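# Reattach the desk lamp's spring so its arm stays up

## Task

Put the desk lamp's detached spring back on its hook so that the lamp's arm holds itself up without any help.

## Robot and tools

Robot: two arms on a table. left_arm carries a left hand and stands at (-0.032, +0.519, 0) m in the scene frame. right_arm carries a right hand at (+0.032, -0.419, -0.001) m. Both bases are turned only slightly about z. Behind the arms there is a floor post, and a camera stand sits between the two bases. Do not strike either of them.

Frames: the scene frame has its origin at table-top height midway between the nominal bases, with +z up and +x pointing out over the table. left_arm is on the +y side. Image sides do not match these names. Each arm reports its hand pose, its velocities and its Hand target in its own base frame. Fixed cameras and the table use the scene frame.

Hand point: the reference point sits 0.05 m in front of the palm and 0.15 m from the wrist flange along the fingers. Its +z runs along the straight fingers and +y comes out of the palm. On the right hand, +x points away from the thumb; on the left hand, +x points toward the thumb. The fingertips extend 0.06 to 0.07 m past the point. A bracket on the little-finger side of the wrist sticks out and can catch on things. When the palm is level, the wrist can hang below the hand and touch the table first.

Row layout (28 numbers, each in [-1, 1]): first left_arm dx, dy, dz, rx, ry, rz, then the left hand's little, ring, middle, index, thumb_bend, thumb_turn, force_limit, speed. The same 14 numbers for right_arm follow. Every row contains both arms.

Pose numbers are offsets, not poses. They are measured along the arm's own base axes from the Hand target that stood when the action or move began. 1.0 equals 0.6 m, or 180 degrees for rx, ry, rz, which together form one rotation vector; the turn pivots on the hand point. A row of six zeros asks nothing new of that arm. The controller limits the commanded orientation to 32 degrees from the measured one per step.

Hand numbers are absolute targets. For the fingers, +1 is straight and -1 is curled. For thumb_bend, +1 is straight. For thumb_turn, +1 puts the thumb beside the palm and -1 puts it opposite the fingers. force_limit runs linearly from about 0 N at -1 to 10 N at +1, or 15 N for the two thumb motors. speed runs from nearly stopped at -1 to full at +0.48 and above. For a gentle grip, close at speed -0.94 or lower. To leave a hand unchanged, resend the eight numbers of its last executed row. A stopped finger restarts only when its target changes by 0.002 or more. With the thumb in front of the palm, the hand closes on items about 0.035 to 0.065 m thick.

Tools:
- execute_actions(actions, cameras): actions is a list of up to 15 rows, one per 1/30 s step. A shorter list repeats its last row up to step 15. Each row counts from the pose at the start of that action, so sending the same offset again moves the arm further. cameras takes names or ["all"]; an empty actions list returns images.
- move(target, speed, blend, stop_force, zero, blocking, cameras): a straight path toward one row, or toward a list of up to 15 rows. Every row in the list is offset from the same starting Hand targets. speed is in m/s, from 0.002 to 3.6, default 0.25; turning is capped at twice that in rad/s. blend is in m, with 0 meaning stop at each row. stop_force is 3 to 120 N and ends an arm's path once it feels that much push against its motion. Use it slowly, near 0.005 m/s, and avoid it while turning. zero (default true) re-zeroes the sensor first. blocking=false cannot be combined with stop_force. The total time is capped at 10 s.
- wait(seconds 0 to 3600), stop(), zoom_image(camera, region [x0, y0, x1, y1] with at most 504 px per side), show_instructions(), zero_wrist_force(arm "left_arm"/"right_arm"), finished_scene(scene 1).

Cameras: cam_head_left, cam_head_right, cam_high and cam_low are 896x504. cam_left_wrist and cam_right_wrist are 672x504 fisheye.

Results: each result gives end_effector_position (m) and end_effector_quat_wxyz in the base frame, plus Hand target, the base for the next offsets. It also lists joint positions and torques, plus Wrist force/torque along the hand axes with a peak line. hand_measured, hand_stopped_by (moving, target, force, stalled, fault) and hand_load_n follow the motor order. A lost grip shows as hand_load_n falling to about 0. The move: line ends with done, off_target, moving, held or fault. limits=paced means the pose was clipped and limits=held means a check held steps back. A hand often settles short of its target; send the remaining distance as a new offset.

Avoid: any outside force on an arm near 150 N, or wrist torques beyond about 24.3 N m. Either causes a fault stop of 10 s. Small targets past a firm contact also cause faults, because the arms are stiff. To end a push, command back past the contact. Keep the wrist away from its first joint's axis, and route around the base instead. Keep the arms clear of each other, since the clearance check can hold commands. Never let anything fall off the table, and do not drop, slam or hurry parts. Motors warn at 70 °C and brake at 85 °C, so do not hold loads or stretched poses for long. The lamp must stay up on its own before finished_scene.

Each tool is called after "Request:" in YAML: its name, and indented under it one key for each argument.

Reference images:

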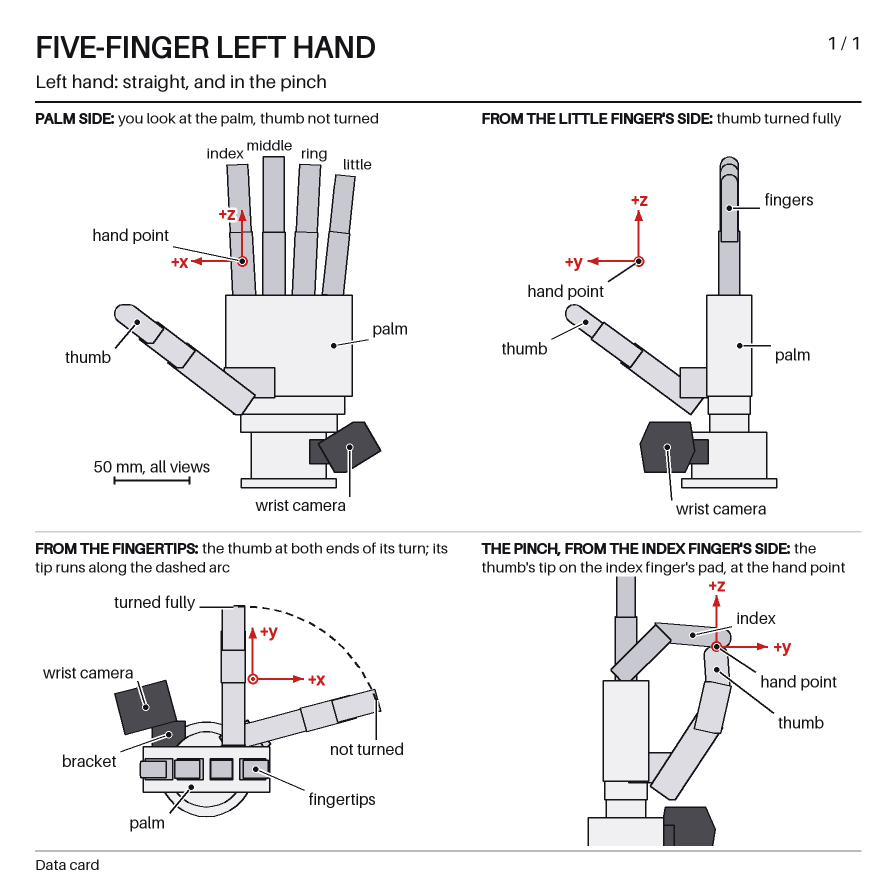

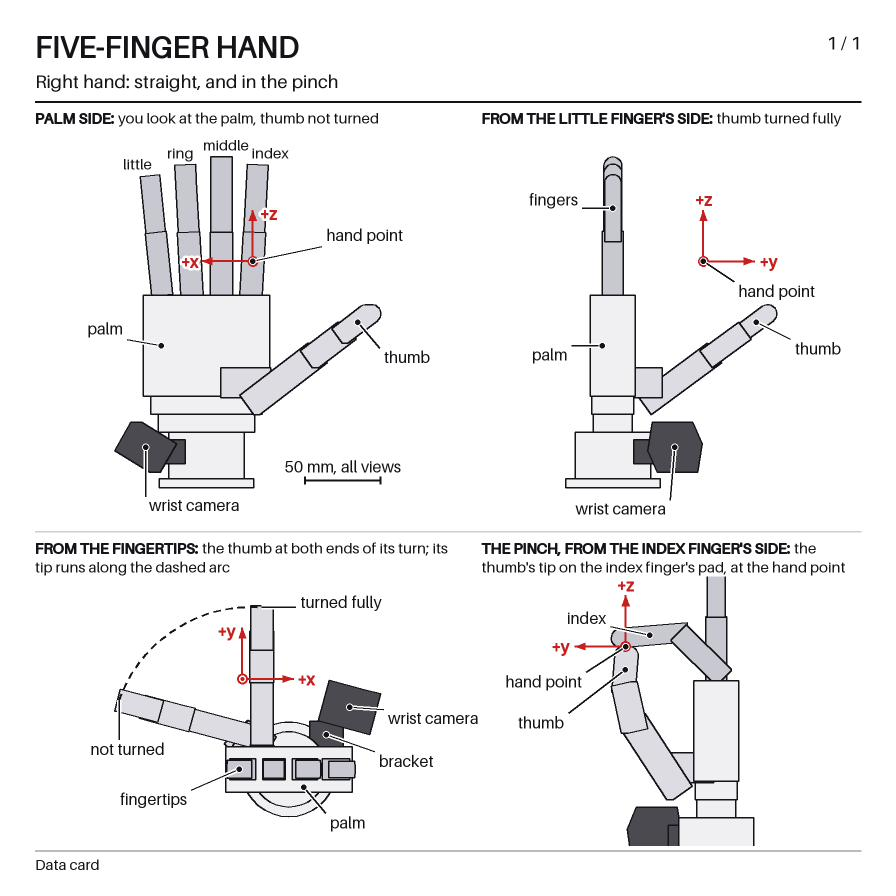

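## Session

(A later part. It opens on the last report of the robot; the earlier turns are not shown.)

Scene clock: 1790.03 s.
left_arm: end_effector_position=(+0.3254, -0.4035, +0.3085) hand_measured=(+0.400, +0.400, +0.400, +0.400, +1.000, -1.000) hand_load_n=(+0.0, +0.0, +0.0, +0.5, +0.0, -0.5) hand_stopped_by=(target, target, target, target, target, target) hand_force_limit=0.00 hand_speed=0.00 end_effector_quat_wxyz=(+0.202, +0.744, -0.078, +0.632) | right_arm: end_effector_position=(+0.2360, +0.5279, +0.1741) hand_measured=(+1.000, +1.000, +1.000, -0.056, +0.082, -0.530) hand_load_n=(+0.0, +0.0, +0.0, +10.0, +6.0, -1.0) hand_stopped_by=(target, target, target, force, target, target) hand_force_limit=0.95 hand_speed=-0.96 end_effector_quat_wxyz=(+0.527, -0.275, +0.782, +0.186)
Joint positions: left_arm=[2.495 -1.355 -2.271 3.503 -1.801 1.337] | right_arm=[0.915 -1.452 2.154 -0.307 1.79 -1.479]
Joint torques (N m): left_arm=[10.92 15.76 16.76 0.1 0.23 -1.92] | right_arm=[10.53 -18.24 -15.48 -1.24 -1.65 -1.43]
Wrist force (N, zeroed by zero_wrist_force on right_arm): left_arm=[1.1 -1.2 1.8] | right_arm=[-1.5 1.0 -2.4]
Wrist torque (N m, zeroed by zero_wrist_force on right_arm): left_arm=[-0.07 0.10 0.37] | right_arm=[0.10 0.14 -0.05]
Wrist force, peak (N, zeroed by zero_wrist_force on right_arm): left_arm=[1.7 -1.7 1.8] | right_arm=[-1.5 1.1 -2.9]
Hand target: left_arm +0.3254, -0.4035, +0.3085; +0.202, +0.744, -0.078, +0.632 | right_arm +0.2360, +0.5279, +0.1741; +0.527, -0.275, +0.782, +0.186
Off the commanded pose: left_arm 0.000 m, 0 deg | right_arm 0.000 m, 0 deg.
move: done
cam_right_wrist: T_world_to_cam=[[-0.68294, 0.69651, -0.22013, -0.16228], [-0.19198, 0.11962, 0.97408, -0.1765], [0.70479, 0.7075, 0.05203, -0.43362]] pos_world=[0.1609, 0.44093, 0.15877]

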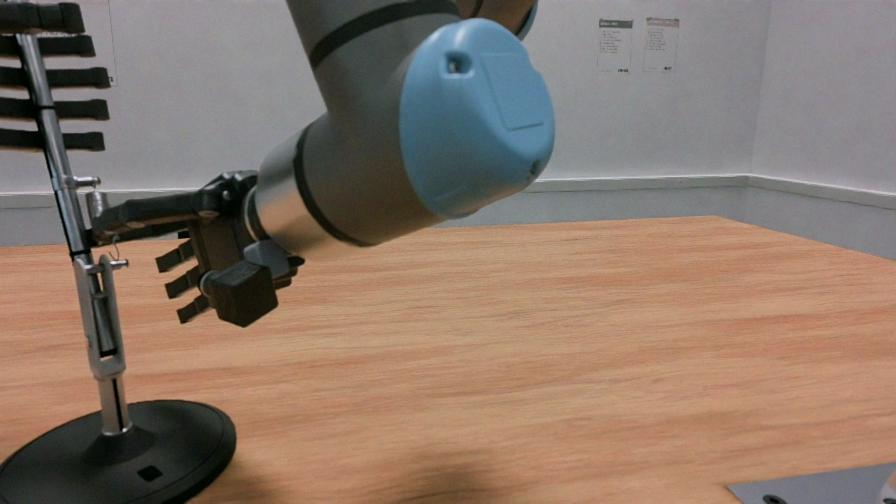

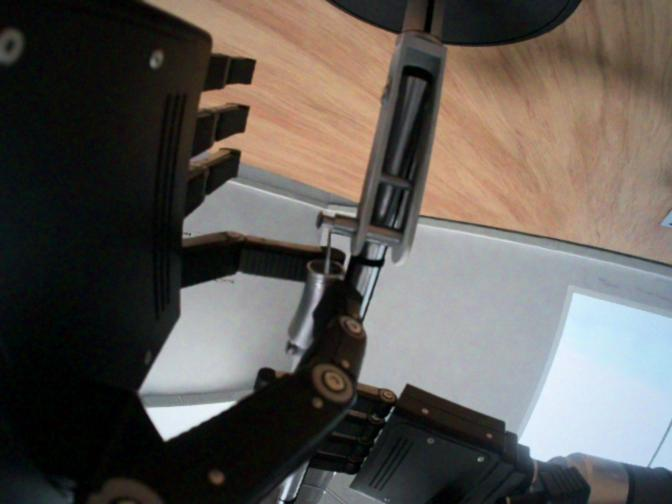

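Request:
move:
  target:
    - [0,0,0,0,0,0,0.4,0.4,0.4,0.4,1,-1,0,0,0.0032,0.0026,0.0008,0,0,0,1,1,1,-0.4,0.08,-0.53,0.95,-0.96]
    - [0,0,0,0,0,0,0.4,0.4,0.4,0.4,1,-1,0,0,0.0097,-0.0049,0.0016,0,0,0,1,1,1,-0.4,0.08,-0.53,0.95,-0.96]
  speed: 0.008
  cameras: ["cam_low", "cam_right_wrist"]

Request:
zoom_image:
  camera: "cam_low"
  region: [60, 170, 180, 280]

Request:
zoom_image:
  camera: "cam_right_wrist"
  region: [240, 180, 440, 360]

Scene clock: 1810.07 s.
left_arm: end_effector_position=(+0.3254, -0.4035, +0.3085) hand_measured=(+0.400, +0.400, +0.400, +0.400, +1.000, -1.000) hand_load_n=(+0.0, +0.0, +0.0, +0.5, +0.0, +0.0) hand_stopped_by=(target, target, target, target, target, target) hand_force_limit=0.00 hand_speed=0.00 end_effector_quat_wxyz=(+0.202, +0.744, -0.078, +0.632) | right_arm: end_effector_position=(+0.2418, +0.5250, +0.1751) hand_measured=(+1.000, +1.000, +1.000, -0.056, +0.082, -0.530) hand_load_n=(+0.0, +0.0, +0.0, +9.0, +4.5, -3.0) hand_stopped_by=(target, target, target, force, target, target) hand_force_limit=0.95 hand_speed=-0.96 end_effector_quat_wxyz=(+0.527, -0.275, +0.782, +0.186)
Joint positions: left_arm=[2.495 -1.355 -2.271 3.503 -1.801 1.337] | right_arm=[0.895 -1.458 2.157 -0.306 1.771 -1.487]
Joint torques (N m): left_arm=[11.51 15.36 16.84 0.39 0.4 -1.86] | right_arm=[-13.36 -28.85 -12.56 -4.21 -1.79 -1.63]
Wrist force (N, zeroed by zero_wrist_force on right_arm): left_arm=[0.7 -2.4 1.9] | right_arm=[5.5 2.0 -3.5]
Wrist torque (N m, zeroed by zero_wrist_force on right_arm): left_arm=[-0.16 0.10 0.38] | right_arm=[0.20 -0.02 0.16]
Wrist force, peak (N, zeroed by zero_wrist_force on right_arm): left_arm=[1.7 -2.3 2.4] | right_arm=[5.6 2.3 -3.8]
Hand target: left_arm +0.3254, -0.4035, +0.3085; +0.202, +0.744, -0.078, +0.632 | right_arm +0.2418, +0.5249, +0.1751; +0.527, -0.275, +0.782, +0.186
Off the commanded pose: left_arm 0.000 m, 0 deg | right_arm 0.000 m, 0 deg.
move: done
cam_right_wrist: T_world_to_cam=[[-0.68294, 0.69651, -0.22013, -0.15614], [-0.19198, 0.11962, 0.97408, -0.17603], [0.70479, 0.7075, 0.05203, -0.43578]] pos_world=[0.1667, 0.43813, 0.15977]

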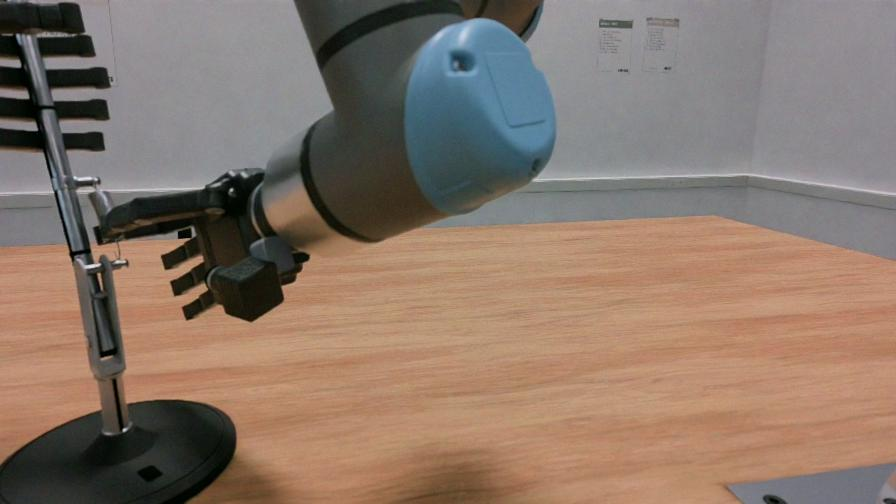

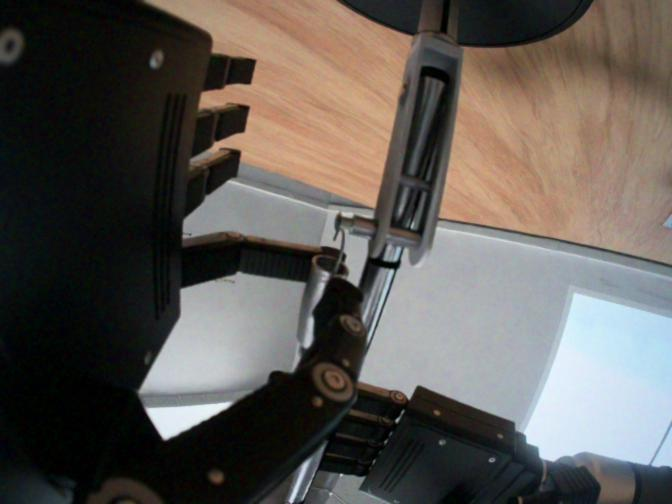

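Scaled by 4.200.

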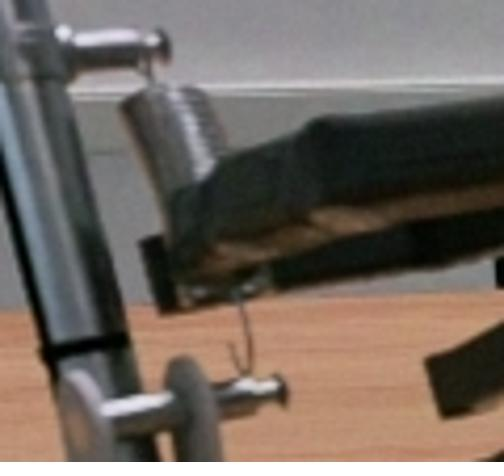

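Scaled by 2.520 from the camera's image (finer frame: 960x720).

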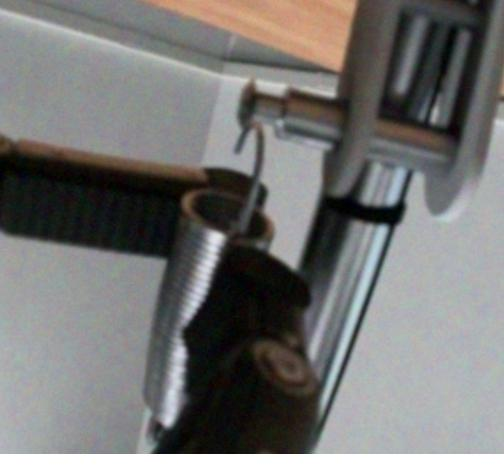

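Request:
move:
  target: [0,0,0,0,0,0,0.4,0.4,0.4,0.4,1,-1,0,0,0.0053,-0.0021,-0.0037,0,0,0,1,1,1,-0.4,0.08,-0.53,0.95,-0.96]
  speed: 0.008
  cameras: ["cam_low", "cam_right_wrist"]

Request:
zoom_image:
  camera: "cam_low"
  region: [60, 170, 180, 280]

Request:
zoom_image:
  camera: "cam_right_wrist"
  region: [240, 180, 440, 360]

Scene clock: 1849.30 s.
left_arm: end_effector_position=(+0.3254, -0.4035, +0.3085) hand_measured=(+0.400, +0.400, +0.400, +0.400, +1.000, -1.000) hand_load_n=(+0.0, +0.0, +0.0, +0.5, +0.0, -0.5) hand_stopped_by=(target, target, target, target, target, target) hand_force_limit=0.00 hand_speed=0.00 end_effector_quat_wxyz=(+0.202, +0.744, -0.078, +0.632) | right_arm: end_effector_position=(+0.2449, +0.5237, +0.1729) hand_measured=(+1.000, +1.000, +1.000, -0.056, +0.082, -0.530) hand_load_n=(+0.0, +0.0, +0.0, +8.5, +5.5, -1.0) hand_stopped_by=(target, target, target, force, target, target) hand_force_limit=0.95 hand_speed=-0.96 end_effector_quat_wxyz=(+0.527, -0.275, +0.782, +0.186)
Joint positions: left_arm=[2.495 -1.355 -2.271 3.503 -1.801 1.337] | right_arm=[0.884 -1.455 2.16 -0.314 1.761 -1.491]
Joint torques (N m): left_arm=[10.79 14.89 16.02 0.46 0.44 -1.77] | right_arm=[-11.77 -13.33 -8.17 -2.71 -1.9 -1.47]
Wrist force (N, zeroed by zero_wrist_force on right_arm): left_arm=[1.0 -1.6 2.1] | right_arm=[-1.6 2.1 -3.2]
Wrist torque (N m, zeroed by zero_wrist_force on right_arm): left_arm=[-0.11 0.13 0.36] | right_arm=[0.22 0.29 0.08]
Wrist force, peak (N, zeroed by zero_wrist_force on right_arm): left_arm=[1.9 -2.3 2.1] | right_arm=[5.7 2.3 -3.7]
Hand target: left_arm +0.3254, -0.4035, +0.3085; +0.202, +0.744, -0.078, +0.632 | right_arm +0.2450, +0.5237, +0.1728; +0.527, -0.275, +0.782, +0.186
Off the commanded pose: left_arm 0.000 m, 0 deg | right_arm 0.000 m, 0 deg.
move: done
cam_right_wrist: T_world_to_cam=[[-0.68294, 0.69651, -0.22013, -0.1536], [-0.19198, 0.11962, 0.97408, -0.17314], [0.70479, 0.7075, 0.05203, -0.43693]] pos_world=[0.16981, 0.43683, 0.15757]

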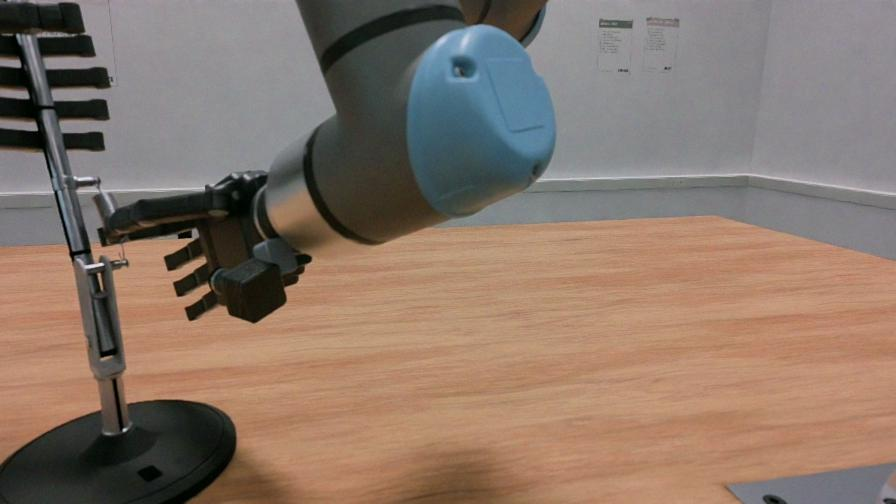

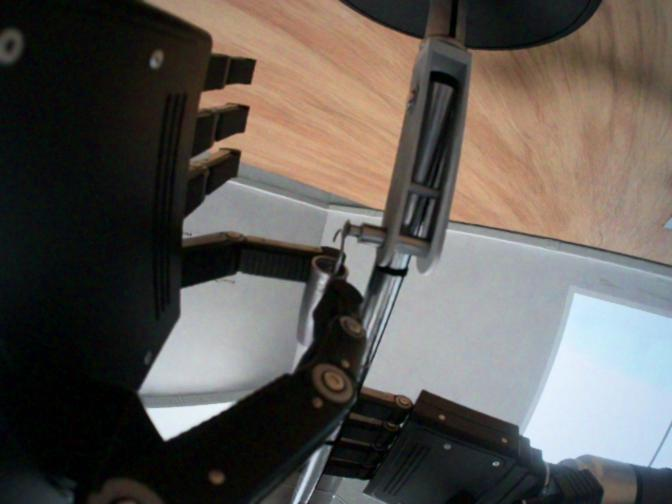

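Scaled by 4.200.

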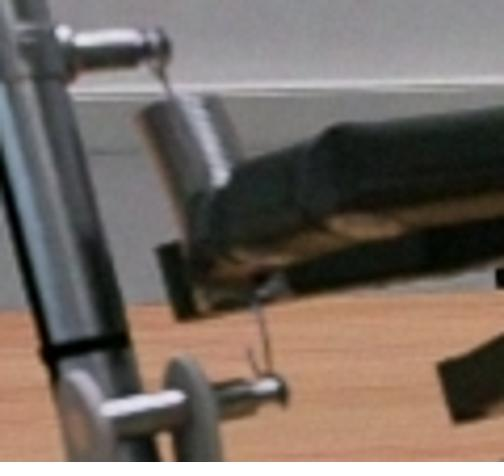

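Scaled by 2.520 from the camera's image (finer frame: 960x720).

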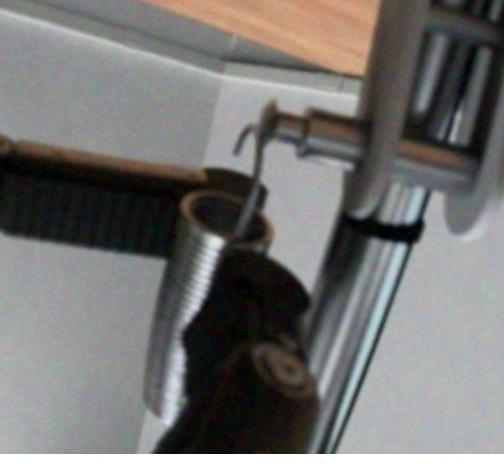

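Request:
move:
  target: [0,0,0,0,0,0,0.4,0.4,0.4,0.4,1,-1,0,0,0.002,-0.0026,0,0,0,0,1,1,1,-0.4,0.03,-0.53,0.95,-0.96]
  speed: 0.008
  cameras: ["cam_low", "cam_right_wrist"]

Request:
zoom_image:
  camera: "cam_low"
  region: [60, 170, 180, 280]

Request:
zoom_image:
  camera: "cam_right_wrist"
  region: [240, 180, 440, 360]

Scene clock: 1860.53 s.
left_arm: end_effector_position=(+0.3254, -0.4035, +0.3085) hand_measured=(+0.400, +0.400, +0.400, +0.400, +1.000, -1.000) hand_load_n=(+0.0, +0.0, +0.0, +0.5, +0.0, -0.5) hand_stopped_by=(target, target, target, target, target, target) hand_force_limit=0.00 hand_speed=0.00 end_effector_quat_wxyz=(+0.202, +0.744, -0.078, +0.632) | right_arm: end_effector_position=(+0.2462, +0.5221, +0.1728) hand_measured=(+1.000, +1.000, +1.000, -0.056, +0.034, -0.530) hand_load_n=(+0.0, +0.0, +0.0, +12.5, +9.0, -0.5) hand_stopped_by=(target, target, target, force, moving, target) hand_force_limit=0.95 hand_speed=-0.96 end_effector_quat_wxyz=(+0.527, -0.275, +0.782, +0.186)
Joint positions: left_arm=[2.495 -1.355 -2.271 3.503 -1.801 1.337] | right_arm=[0.878 -1.457 2.164 -0.315 1.755 -1.494]
Joint torques (N m): left_arm=[11.88 15.15 16.3 0.23 0.27 -1.52] | right_arm=[-12.02 -23.67 -6.98 -1.74 -2 -1.89]
Wrist force (N, zeroed by zero_wrist_force on right_arm): left_arm=[1.0 -1.5 2.1] | right_arm=[-4.4 3.3 -3.2]
Wrist torque (N m, zeroed by zero_wrist_force on right_arm): left_arm=[-0.10 0.06 0.39] | right_arm=[0.30 0.34 0.07]
Wrist force, peak (N, zeroed by zero_wrist_force on right_arm): left_arm=[1.7 -1.8 2.0] | right_arm=[-5.3 3.3 -3.5]
Hand target: left_arm +0.3254, -0.4035, +0.3085; +0.202, +0.744, -0.078, +0.632 | right_arm +0.2462, +0.5221, +0.1728; +0.527, -0.275, +0.782, +0.186
Off the commanded pose: left_arm 0.000 m, 0 deg | right_arm 0.000 m, 0 deg.
move: done
cam_right_wrist: T_world_to_cam=[[-0.68293, 0.69653, -0.22013, -0.15161], [-0.19205, 0.11955, 0.97408, -0.17265], [0.70479, 0.7075, 0.05212, -0.43673]] pos_world=[0.17111, 0.43523, 0.15757]

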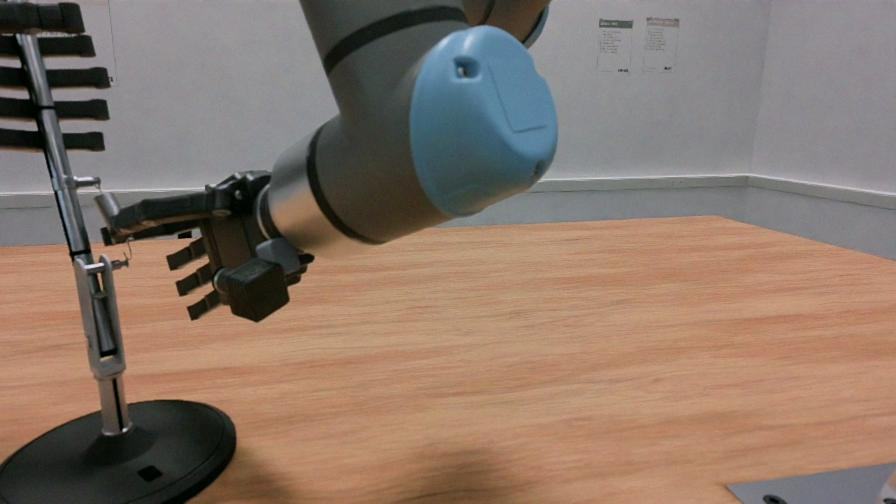

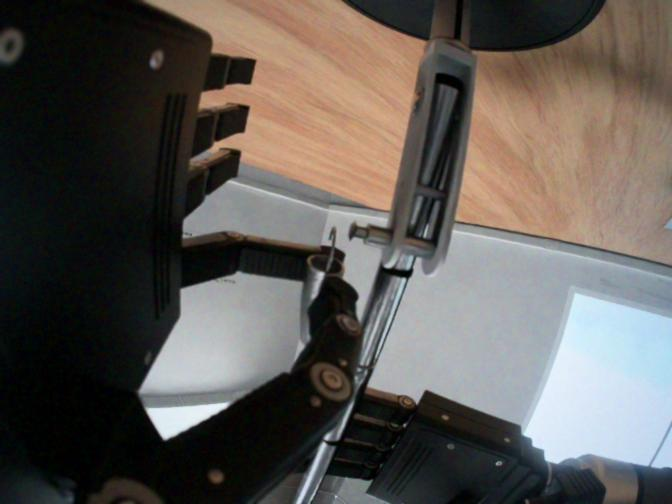

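Scaled by 4.200.

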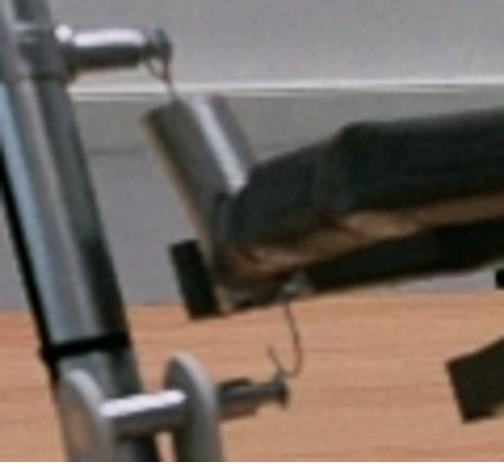

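Scaled by 2.520 from the camera's image (finer frame: 960x720).

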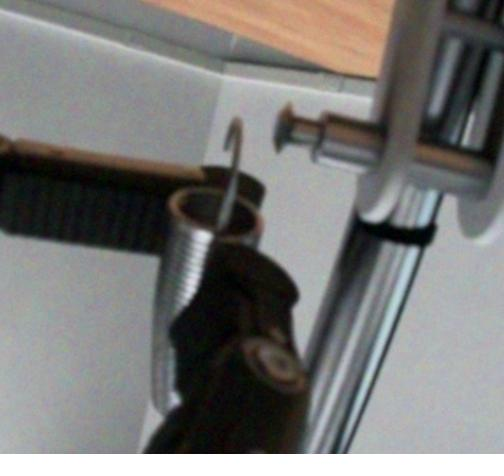

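Request:
move:
  target: [0,0,0,0,0,0,0.4,0.4,0.4,0.4,1,-1,0,0,-0.0065,-0.0052,-0.0042,-0.0140,0.0173,0,1,1,1,-0.4,0.03,-0.53,0.95,-0.96]
  speed: 0.008
  cameras: ["cam_low", "cam_right_wrist"]

Request:
zoom_image:
  camera: "cam_low"
  region: [60, 170, 180, 280]

Request:
zoom_image:
  camera: "cam_right_wrist"
  region: [240, 180, 440, 360]

Scene clock: 1886.63 s.
left_arm: end_effector_position=(+0.3254, -0.4035, +0.3085) hand_measured=(+0.400, +0.400, +0.400, +0.400, +1.000, -1.000) hand_load_n=(-0.5, +0.0, +0.0, +0.5, +0.0, -0.5) hand_stopped_by=(target, target, target, target, target, target) hand_force_limit=0.00 hand_speed=0.00 end_effector_quat_wxyz=(+0.202, +0.744, -0.078, +0.632) | right_arm: end_effector_position=(+0.2423, +0.5190, +0.1703) hand_measured=(+1.000, +1.000, +1.000, -0.056, +0.038, -0.530) hand_load_n=(+0.0, +0.0, +0.0, +12.0, +9.0, +1.0) hand_stopped_by=(target, target, target, force, target, target) hand_force_limit=0.95 hand_speed=-0.96 end_effector_quat_wxyz=(+0.499, -0.282, +0.800, +0.177)
Joint positions: left_arm=[2.495 -1.355 -2.271 3.503 -1.801 1.337] | right_arm=[0.878 -1.464 2.133 -0.207 1.75 -1.481]
Joint torques (N m): left_arm=[10.93 15.43 16.47 0.18 0.04 -1.25] | right_arm=[-11.58 -23.5 -19.74 2.96 -1.99 1.61]
Wrist force (N, zeroed by zero_wrist_force on right_arm): left_arm=[0.9 -0.8 1.9] | right_arm=[-8.0 3.6 -3.0]
Wrist torque (N m, zeroed by zero_wrist_force on right_arm): left_arm=[-0.06 0.14 0.36] | right_arm=[0.31 0.38 -0.10]
Wrist force, peak (N, zeroed by zero_wrist_force on right_arm): left_arm=[0.6 -1.7 2.3] | right_arm=[-8.6 3.8 -3.7]
Hand target: left_arm +0.3254, -0.4035, +0.3085; +0.202, +0.744, -0.078, +0.632 | right_arm +0.2423, +0.5190, +0.1703; +0.499, -0.282, +0.800, +0.177
Off the commanded pose: left_arm 0.000 m, 0 deg | right_arm 0.000 m, 0 deg.
move: done
cam_right_wrist: T_world_to_cam=[[-0.69468, 0.687, -0.21319, -0.14602], [-0.13918, 0.1624, 0.97686, -0.20611], [0.70572, 0.70828, -0.0172, -0.42044]] pos_world=[0.16659, 0.43158, 0.16297]

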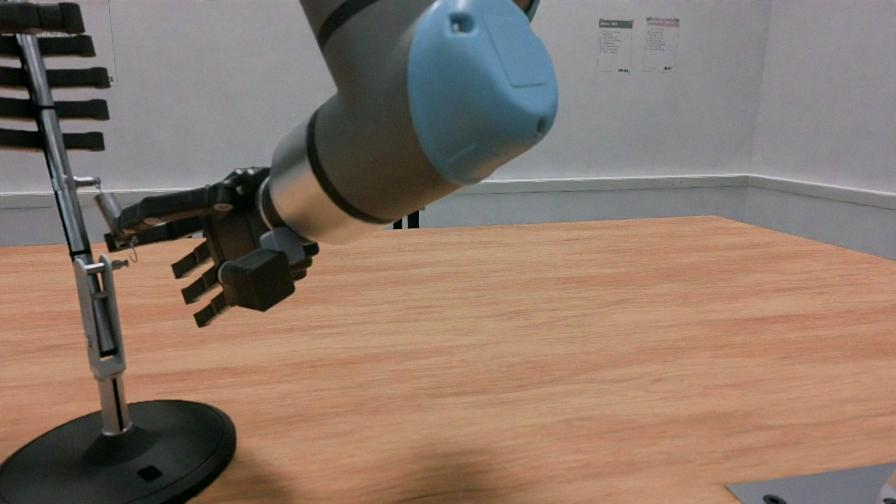

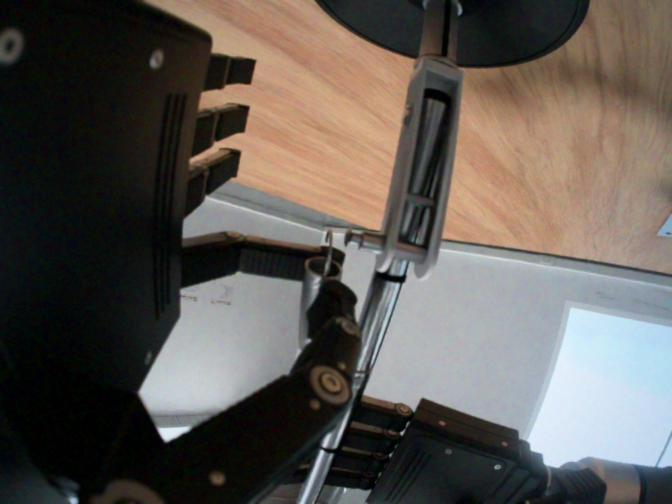

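Scaled by 4.200.

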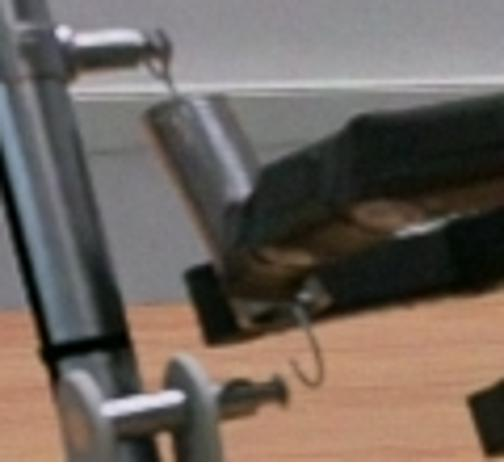

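Scaled by 2.520 from the camera's image (finer frame: 960x720).

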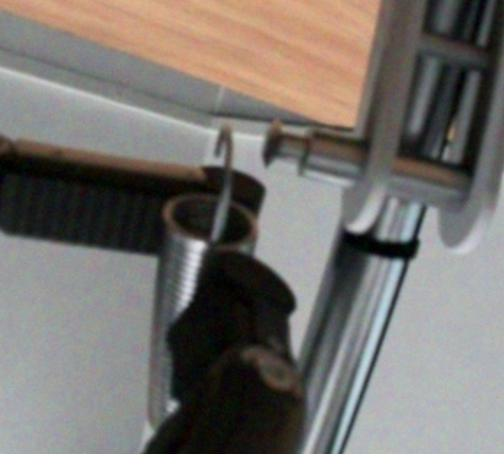

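Request:
move:
  target: [0,0,0,0,0,0,0.4,0.4,0.4,0.4,1,-1,0,0,0,0,-0.0042,0,0,0,1,1,1,-0.4,0.03,-0.53,0.95,-0.96]
  speed: 0.006
  cameras: ["cam_low", "cam_right_wrist"]

Request:
zoom_image:
  camera: "cam_low"
  region: [60, 170, 180, 280]

Request:
zoom_image:
  camera: "cam_right_wrist"
  region: [240, 180, 440, 360]

Scene clock: 1900.23 s.
left_arm: end_effector_position=(+0.3254, -0.4035, +0.3085) hand_measured=(+0.400, +0.400, +0.400, +0.400, +1.000, -1.000) hand_load_n=(+0.0, +0.0, +0.0, +0.5, +0.0, -0.5) hand_stopped_by=(target, target, target, target, target, target) hand_force_limit=0.00 hand_speed=0.00 end_effector_quat_wxyz=(+0.202, +0.744, -0.078, +0.632) | right_arm: end_effector_position=(+0.2423, +0.5190, +0.1679) hand_measured=(+1.000, +1.000, +1.000, -0.056, +0.038, -0.530) hand_load_n=(+0.0, +0.0, +0.0, +12.0, +9.0, +1.0) hand_stopped_by=(target, target, target, force, target, target) hand_force_limit=0.95 hand_speed=-0.96 end_effector_quat_wxyz=(+0.499, -0.282, +0.800, +0.177)
Joint positions: left_arm=[2.495 -1.355 -2.271 3.503 -1.801 1.337] | right_arm=[0.878 -1.459 2.136 -0.214 1.75 -1.481]
Joint torques (N m): left_arm=[11.1 14.42 14.8 0.42 -0.08 -1.6] | right_arm=[-11.56 -11.76 -4.69 -0.65 -1.79 1.64]
Wrist force (N, zeroed by zero_wrist_force on right_arm): left_arm=[0.9 -1.2 1.9] | right_arm=[-8.5 3.8 -3.4]
Wrist torque (N m, zeroed by zero_wrist_force on right_arm): left_arm=[-0.11 0.11 0.38] | right_arm=[0.36 0.43 -0.11]
Wrist force, peak (N, zeroed by zero_wrist_force on right_arm): left_arm=[1.1 -0.9 2.2] | right_arm=[-9.3 3.7 -3.8]
Hand target: left_arm +0.3254, -0.4035, +0.3085; +0.202, +0.744, -0.078, +0.632 | right_arm +0.2423, +0.5190, +0.1678; +0.499, -0.282, +0.800, +0.177
Off the commanded pose: left_arm 0.000 m, 0 deg | right_arm 0.000 m, 0 deg.
move: done
cam_right_wrist: T_world_to_cam=[[-0.69472, 0.68698, -0.21311, -0.14653], [-0.13899, 0.16249, 0.97687, -0.20383], [0.70572, 0.70828, -0.0174, -0.42045]] pos_world=[0.16659, 0.43158, 0.16057]

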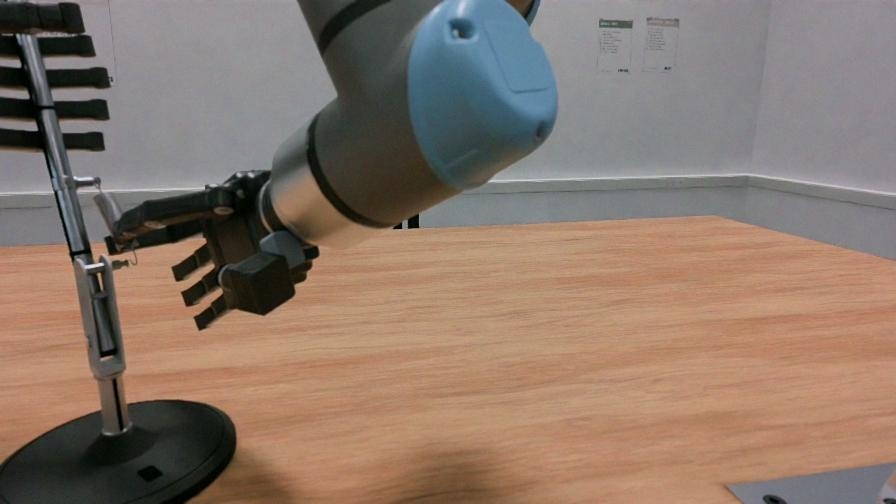

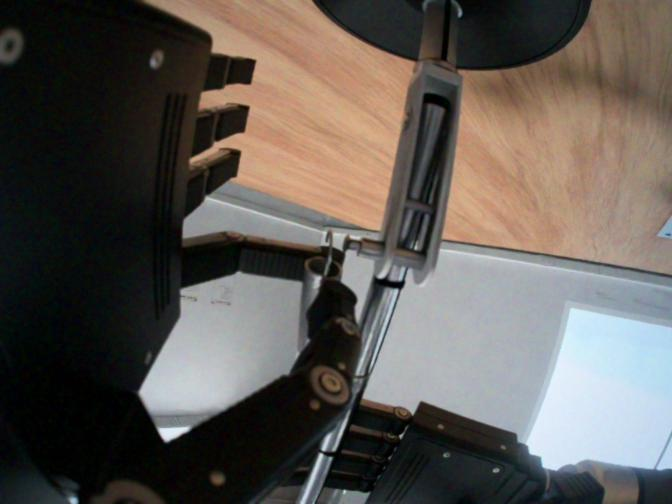

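Scaled by 4.200.

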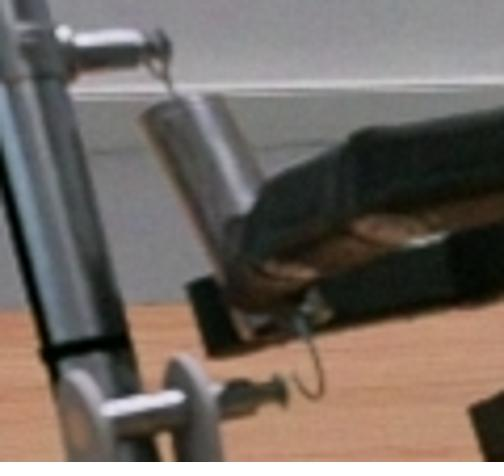

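Scaled by 2.520 from the camera's image (finer frame: 960x720).

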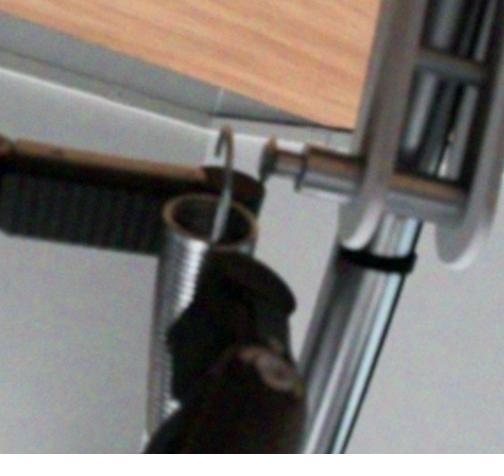

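Request:
move:
  target: [0,0,0,0,0,0,0.4,0.4,0.4,0.4,1,-1,0,0,-0.0005,-0.0004,-0.0032,0,0,0,1,1,1,-0.4,0.03,-0.53,0.95,-0.96]
  speed: 0.006
  cameras: ["cam_low", "cam_right_wrist"]

Request:
zoom_image:
  camera: "cam_low"
  region: [80, 200, 170, 280]

Request:
zoom_image:
  camera: "cam_right_wrist"
  region: [290, 200, 410, 300]

Scene clock: 1927.27 s.
left_arm: end_effector_position=(+0.3254, -0.4035, +0.3085) hand_measured=(+0.400, +0.400, +0.400, +0.400, +1.000, -1.000) hand_load_n=(+0.0, +0.0, +0.0, +0.5, +0.0, -0.5) hand_stopped_by=(target, target, target, target, target, target) hand_force_limit=0.00 hand_speed=0.00 end_effector_quat_wxyz=(+0.202, +0.744, -0.078, +0.632) | right_arm: end_effector_position=(+0.2421, +0.5187, +0.1660) hand_measured=(+1.000, +1.000, +1.000, -0.056, +0.038, -0.530) hand_load_n=(+0.0, +0.0, +0.0, +11.5, +9.5, +1.5) hand_stopped_by=(target, target, target, force, target, target) hand_force_limit=0.95 hand_speed=-0.96 end_effector_quat_wxyz=(+0.499, -0.282, +0.800, +0.177)
Joint positions: left_arm=[2.495 -1.355 -2.271 3.503 -1.801 1.337] | right_arm=[0.878 -1.457 2.139 -0.22 1.75 -1.481]
Joint torques (N m): left_arm=[11.09 16.71 14.47 0.5 0 -1.48] | right_arm=[10.92 -10.83 -3.77 -0.18 2.89 1.71]
Wrist force (N, zeroed by zero_wrist_force on right_arm): left_arm=[1.1 -0.7 2.0] | right_arm=[-9.4 3.8 -3.6]
Wrist torque (N m, zeroed by zero_wrist_force on right_arm): left_arm=[-0.05 0.10 0.37] | right_arm=[0.34 0.43 -0.11]
Wrist force, peak (N, zeroed by zero_wrist_force on right_arm): left_arm=[1.5 -0.9 1.9] | right_arm=[-9.8 3.8 -3.8]
Hand target: left_arm +0.3254, -0.4035, +0.3085; +0.202, +0.744, -0.078, +0.632 | right_arm +0.2420, +0.5188, +0.1659; +0.499, -0.282, +0.800, +0.177
Off the commanded pose: left_arm 0.000 m, 0 deg | right_arm 0.000 m, 0 deg.
move: done
cam_right_wrist: T_world_to_cam=[[-0.69467, 0.68703, -0.21312, -0.14699], [-0.13898, 0.1625, 0.97687, -0.20188], [0.70577, 0.70823, -0.0174, -0.42019]] pos_world=[0.16639, 0.43138, 0.15857]

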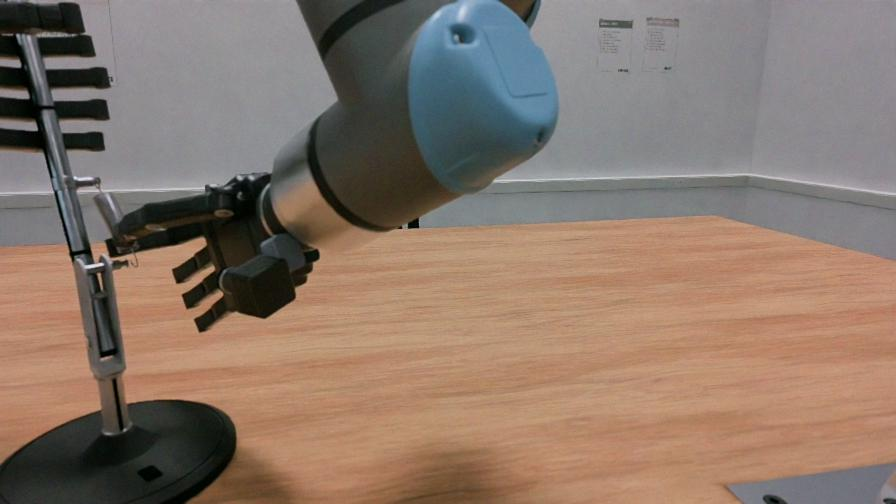

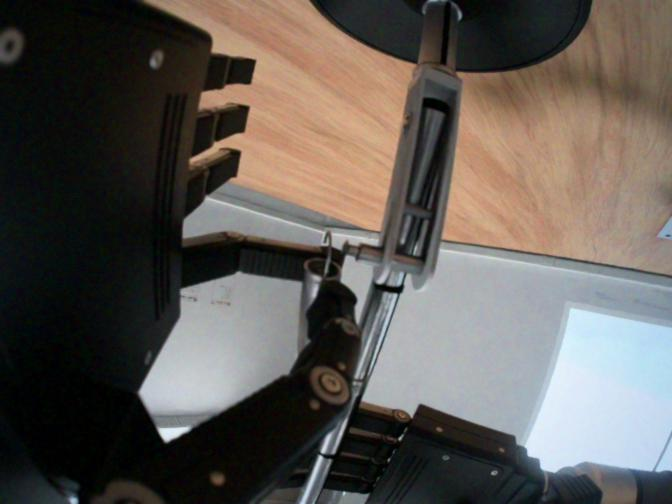

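Scaled by 5.600.

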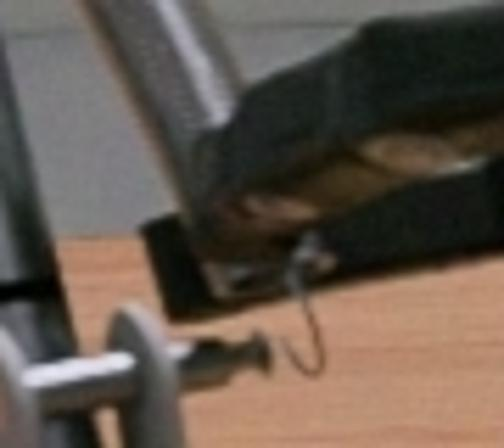

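Scaled by 4.200 from the camera's image (finer frame: 960x720).

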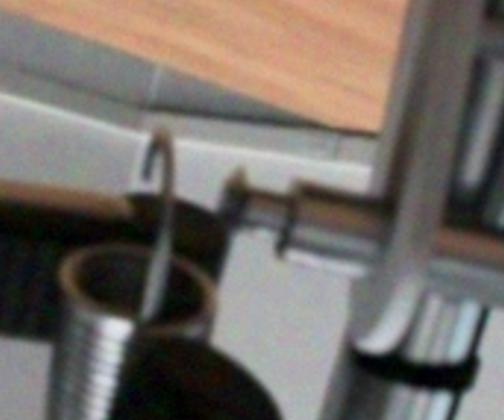

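Request:
move:
  target: [0,0,0,0,0,0,0.4,0.4,0.4,0.4,1,-1,0,0,-0.0031,0.0039,-0.0012,0,0,0,1,1,1,-0.4,0.03,-0.53,0.95,-0.96]
  speed: 0.006
  cameras: ["cam_low", "cam_right_wrist"]

Request:
zoom_image:
  camera: "cam_low"
  region: [80, 200, 170, 280]

Request:
zoom_image:
  camera: "cam_right_wrist"
  region: [290, 200, 410, 300]

Scene clock: 1941.07 s.
left_arm: end_effector_position=(+0.3254, -0.4035, +0.3085) hand_measured=(+0.400, +0.400, +0.400, +0.400, +1.000, -1.000) hand_load_n=(+0.0, +0.0, +0.0, +0.0, +0.0, -0.5) hand_stopped_by=(target, target, target, target, target, target) hand_force_limit=0.00 hand_speed=0.00 end_effector_quat_wxyz=(+0.202, +0.744, -0.078, +0.632) | right_arm: end_effector_position=(+0.2402, +0.5210, +0.1652) hand_measured=(+1.000, +1.000, +1.000, -0.056, +0.038, -0.530) hand_load_n=(+0.0, +0.0, +0.0, +11.5, +9.0, +2.0) hand_stopped_by=(target, target, target, force, target, target) hand_force_limit=0.95 hand_speed=-0.96 end_effector_quat_wxyz=(+0.499, -0.282, +0.800, +0.177)
Joint positions: left_arm=[2.495 -1.355 -2.271 3.503 -1.801 1.337] | right_arm=[0.887 -1.451 2.136 -0.221 1.758 -1.477]
Joint torques (N m): left_arm=[11.8 15.47 15.19 0.58 -0.36 -1.43] | right_arm=[13.07 -11.19 -19.89 -0.38 2.69 1.4]
Wrist force (N, zeroed by zero_wrist_force on right_arm): left_arm=[0.9 -1.0 1.7] | right_arm=[-9.1 2.8 -3.4]
Wrist torque (N m, zeroed by zero_wrist_force on right_arm): left_arm=[-0.07 0.11 0.37] | right_arm=[0.26 0.45 -0.13]
Wrist force, peak (N, zeroed by zero_wrist_force on right_arm): left_arm=[1.7 -0.9 1.9] | right_arm=[-10.0 3.9 -3.9]
Hand target: left_arm +0.3254, -0.4035, +0.3085; +0.202, +0.744, -0.078, +0.632 | right_arm +0.2402, +0.5211, +0.1652; +0.499, -0.282, +0.800, +0.177
Off the commanded pose: left_arm 0.000 m, 0 deg | right_arm 0.000 m, 0 deg.
move: done
cam_right_wrist: T_world_to_cam=[[-0.69472, 0.68698, -0.21311, -0.14996], [-0.13899, 0.16249, 0.97687, -0.20171], [0.70572, 0.70828, -0.0174, -0.42043]] pos_world=[0.16449, 0.43358, 0.15777]

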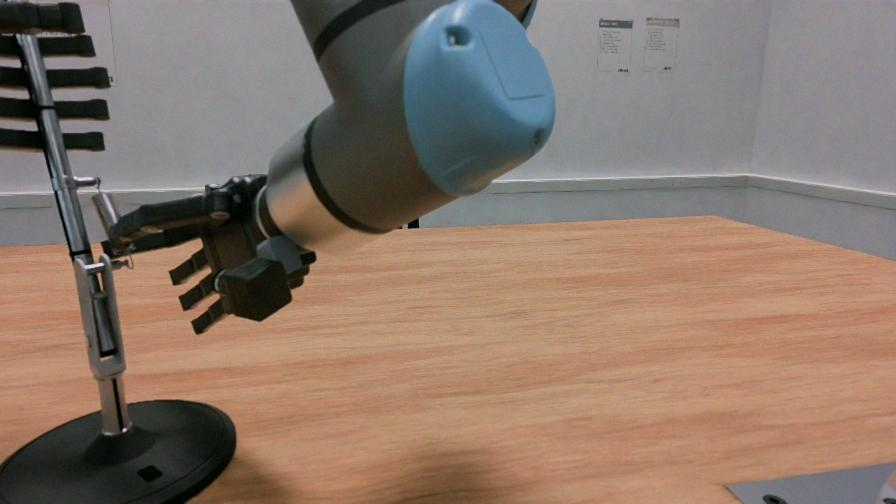

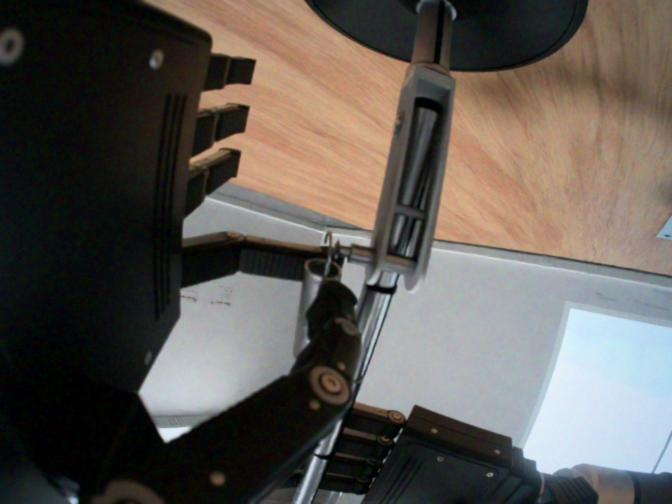

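Scaled by 5.600.

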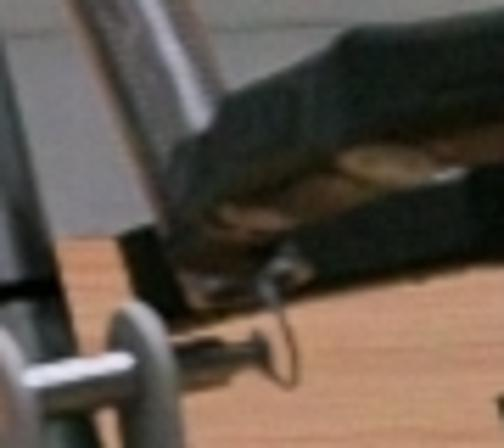

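Scaled by 4.200 from the camera's image (finer frame: 960x720).

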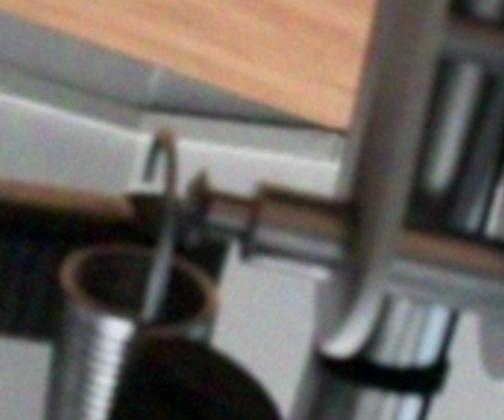

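Request:
move:
  target: [0,0,0,0,0,0,0.4,0.4,0.4,0.4,1,-1,0,0,-0.0026,0.0032,-0.0006,0,0,0,1,1,1,-0.4,0.03,-0.53,0.95,-0.96]
  speed: 0.006
  cameras: ["cam_low", "cam_right_wrist"]

Request:
zoom_image:
  camera: "cam_low"
  region: [80, 200, 170, 280]

Request:
zoom_image:
  camera: "cam_right_wrist"
  region: [290, 200, 410, 300]

Scene clock: 1951.23 s.
left_arm: end_effector_position=(+0.3254, -0.4035, +0.3085) hand_measured=(+0.400, +0.400, +0.400, +0.400, +1.000, -1.000) hand_load_n=(+0.0, +0.0, +0.0, +0.5, +0.0, -0.5) hand_stopped_by=(target, target, target, target, target, target) hand_force_limit=0.00 hand_speed=0.00 end_effector_quat_wxyz=(+0.202, +0.744, -0.078, +0.632) | right_arm: end_effector_position=(+0.2387, +0.5230, +0.1648) hand_measured=(+1.000, +1.000, +1.000, -0.056, +0.038, -0.530) hand_load_n=(+0.0, +0.0, +0.0, +11.5, +9.0, +2.0) hand_stopped_by=(target, target, target, force, target, target) hand_force_limit=0.95 hand_speed=-0.96 end_effector_quat_wxyz=(+0.499, -0.282, +0.800, +0.177)
Joint positions: left_arm=[2.495 -1.355 -2.271 3.503 -1.801 1.337] | right_arm=[0.895 -1.447 2.132 -0.221 1.765 -1.473]
Joint torques (N m): left_arm=[11.03 15.56 16.2 0.55 -0.43 -1.43] | right_arm=[10.97 -10.87 -18.62 2.23 2.4 1.49]
Wrist force (N, zeroed by zero_wrist_force on right_arm): left_arm=[0.9 -0.8 1.7] | right_arm=[-9.8 2.1 -3.7]
Wrist torque (N m, zeroed by zero_wrist_force on right_arm): left_arm=[-0.04 0.14 0.36] | right_arm=[0.22 0.44 -0.13]
Wrist force, peak (N, zeroed by zero_wrist_force on right_arm): left_arm=[1.5 -1.0 2.0] | right_arm=[-10.4 2.6 -4.0]
Hand target: left_arm +0.3254, -0.4035, +0.3085; +0.202, +0.744, -0.078, +0.632 | right_arm +0.2386, +0.5230, +0.1648; +0.499, -0.282, +0.800, +0.177
Off the commanded pose: left_arm 0.000 m, 0 deg | right_arm 0.000 m, 0 deg.
move: done
cam_right_wrist: T_world_to_cam=[[-0.6947, 0.68698, -0.21318, -0.15244], [-0.13911, 0.16246, 0.97686, -0.20192], [0.70572, 0.70828, -0.0173, -0.42081]] pos_world=[0.16299, 0.43558, 0.15747]

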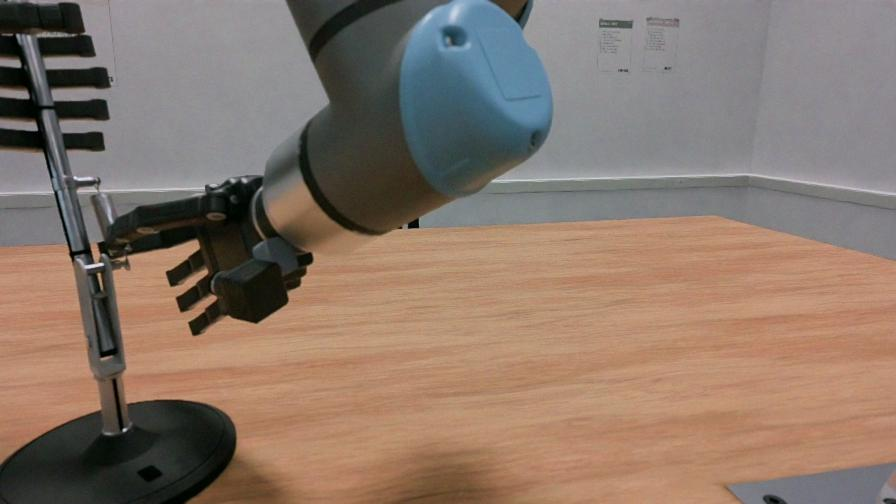

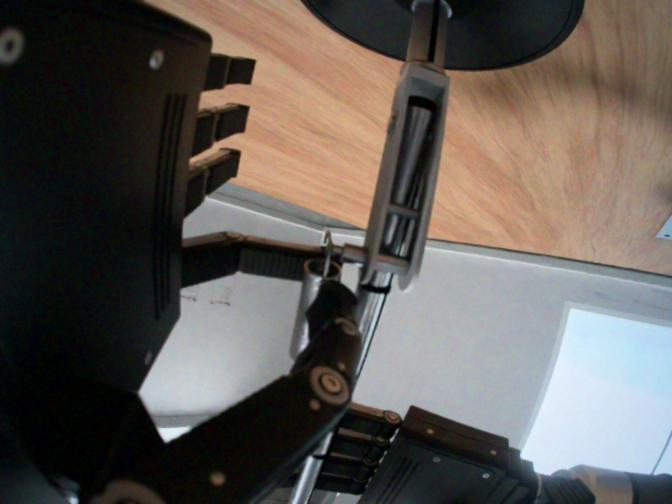

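Scaled by 5.600.

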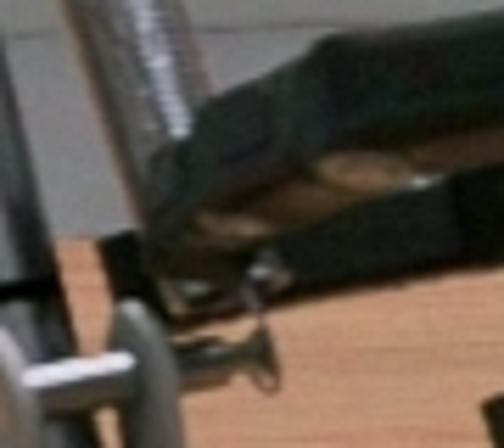

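Scaled by 4.200 from the camera's image (finer frame: 960x720).

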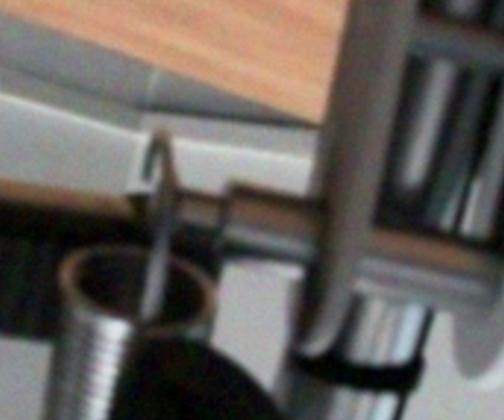

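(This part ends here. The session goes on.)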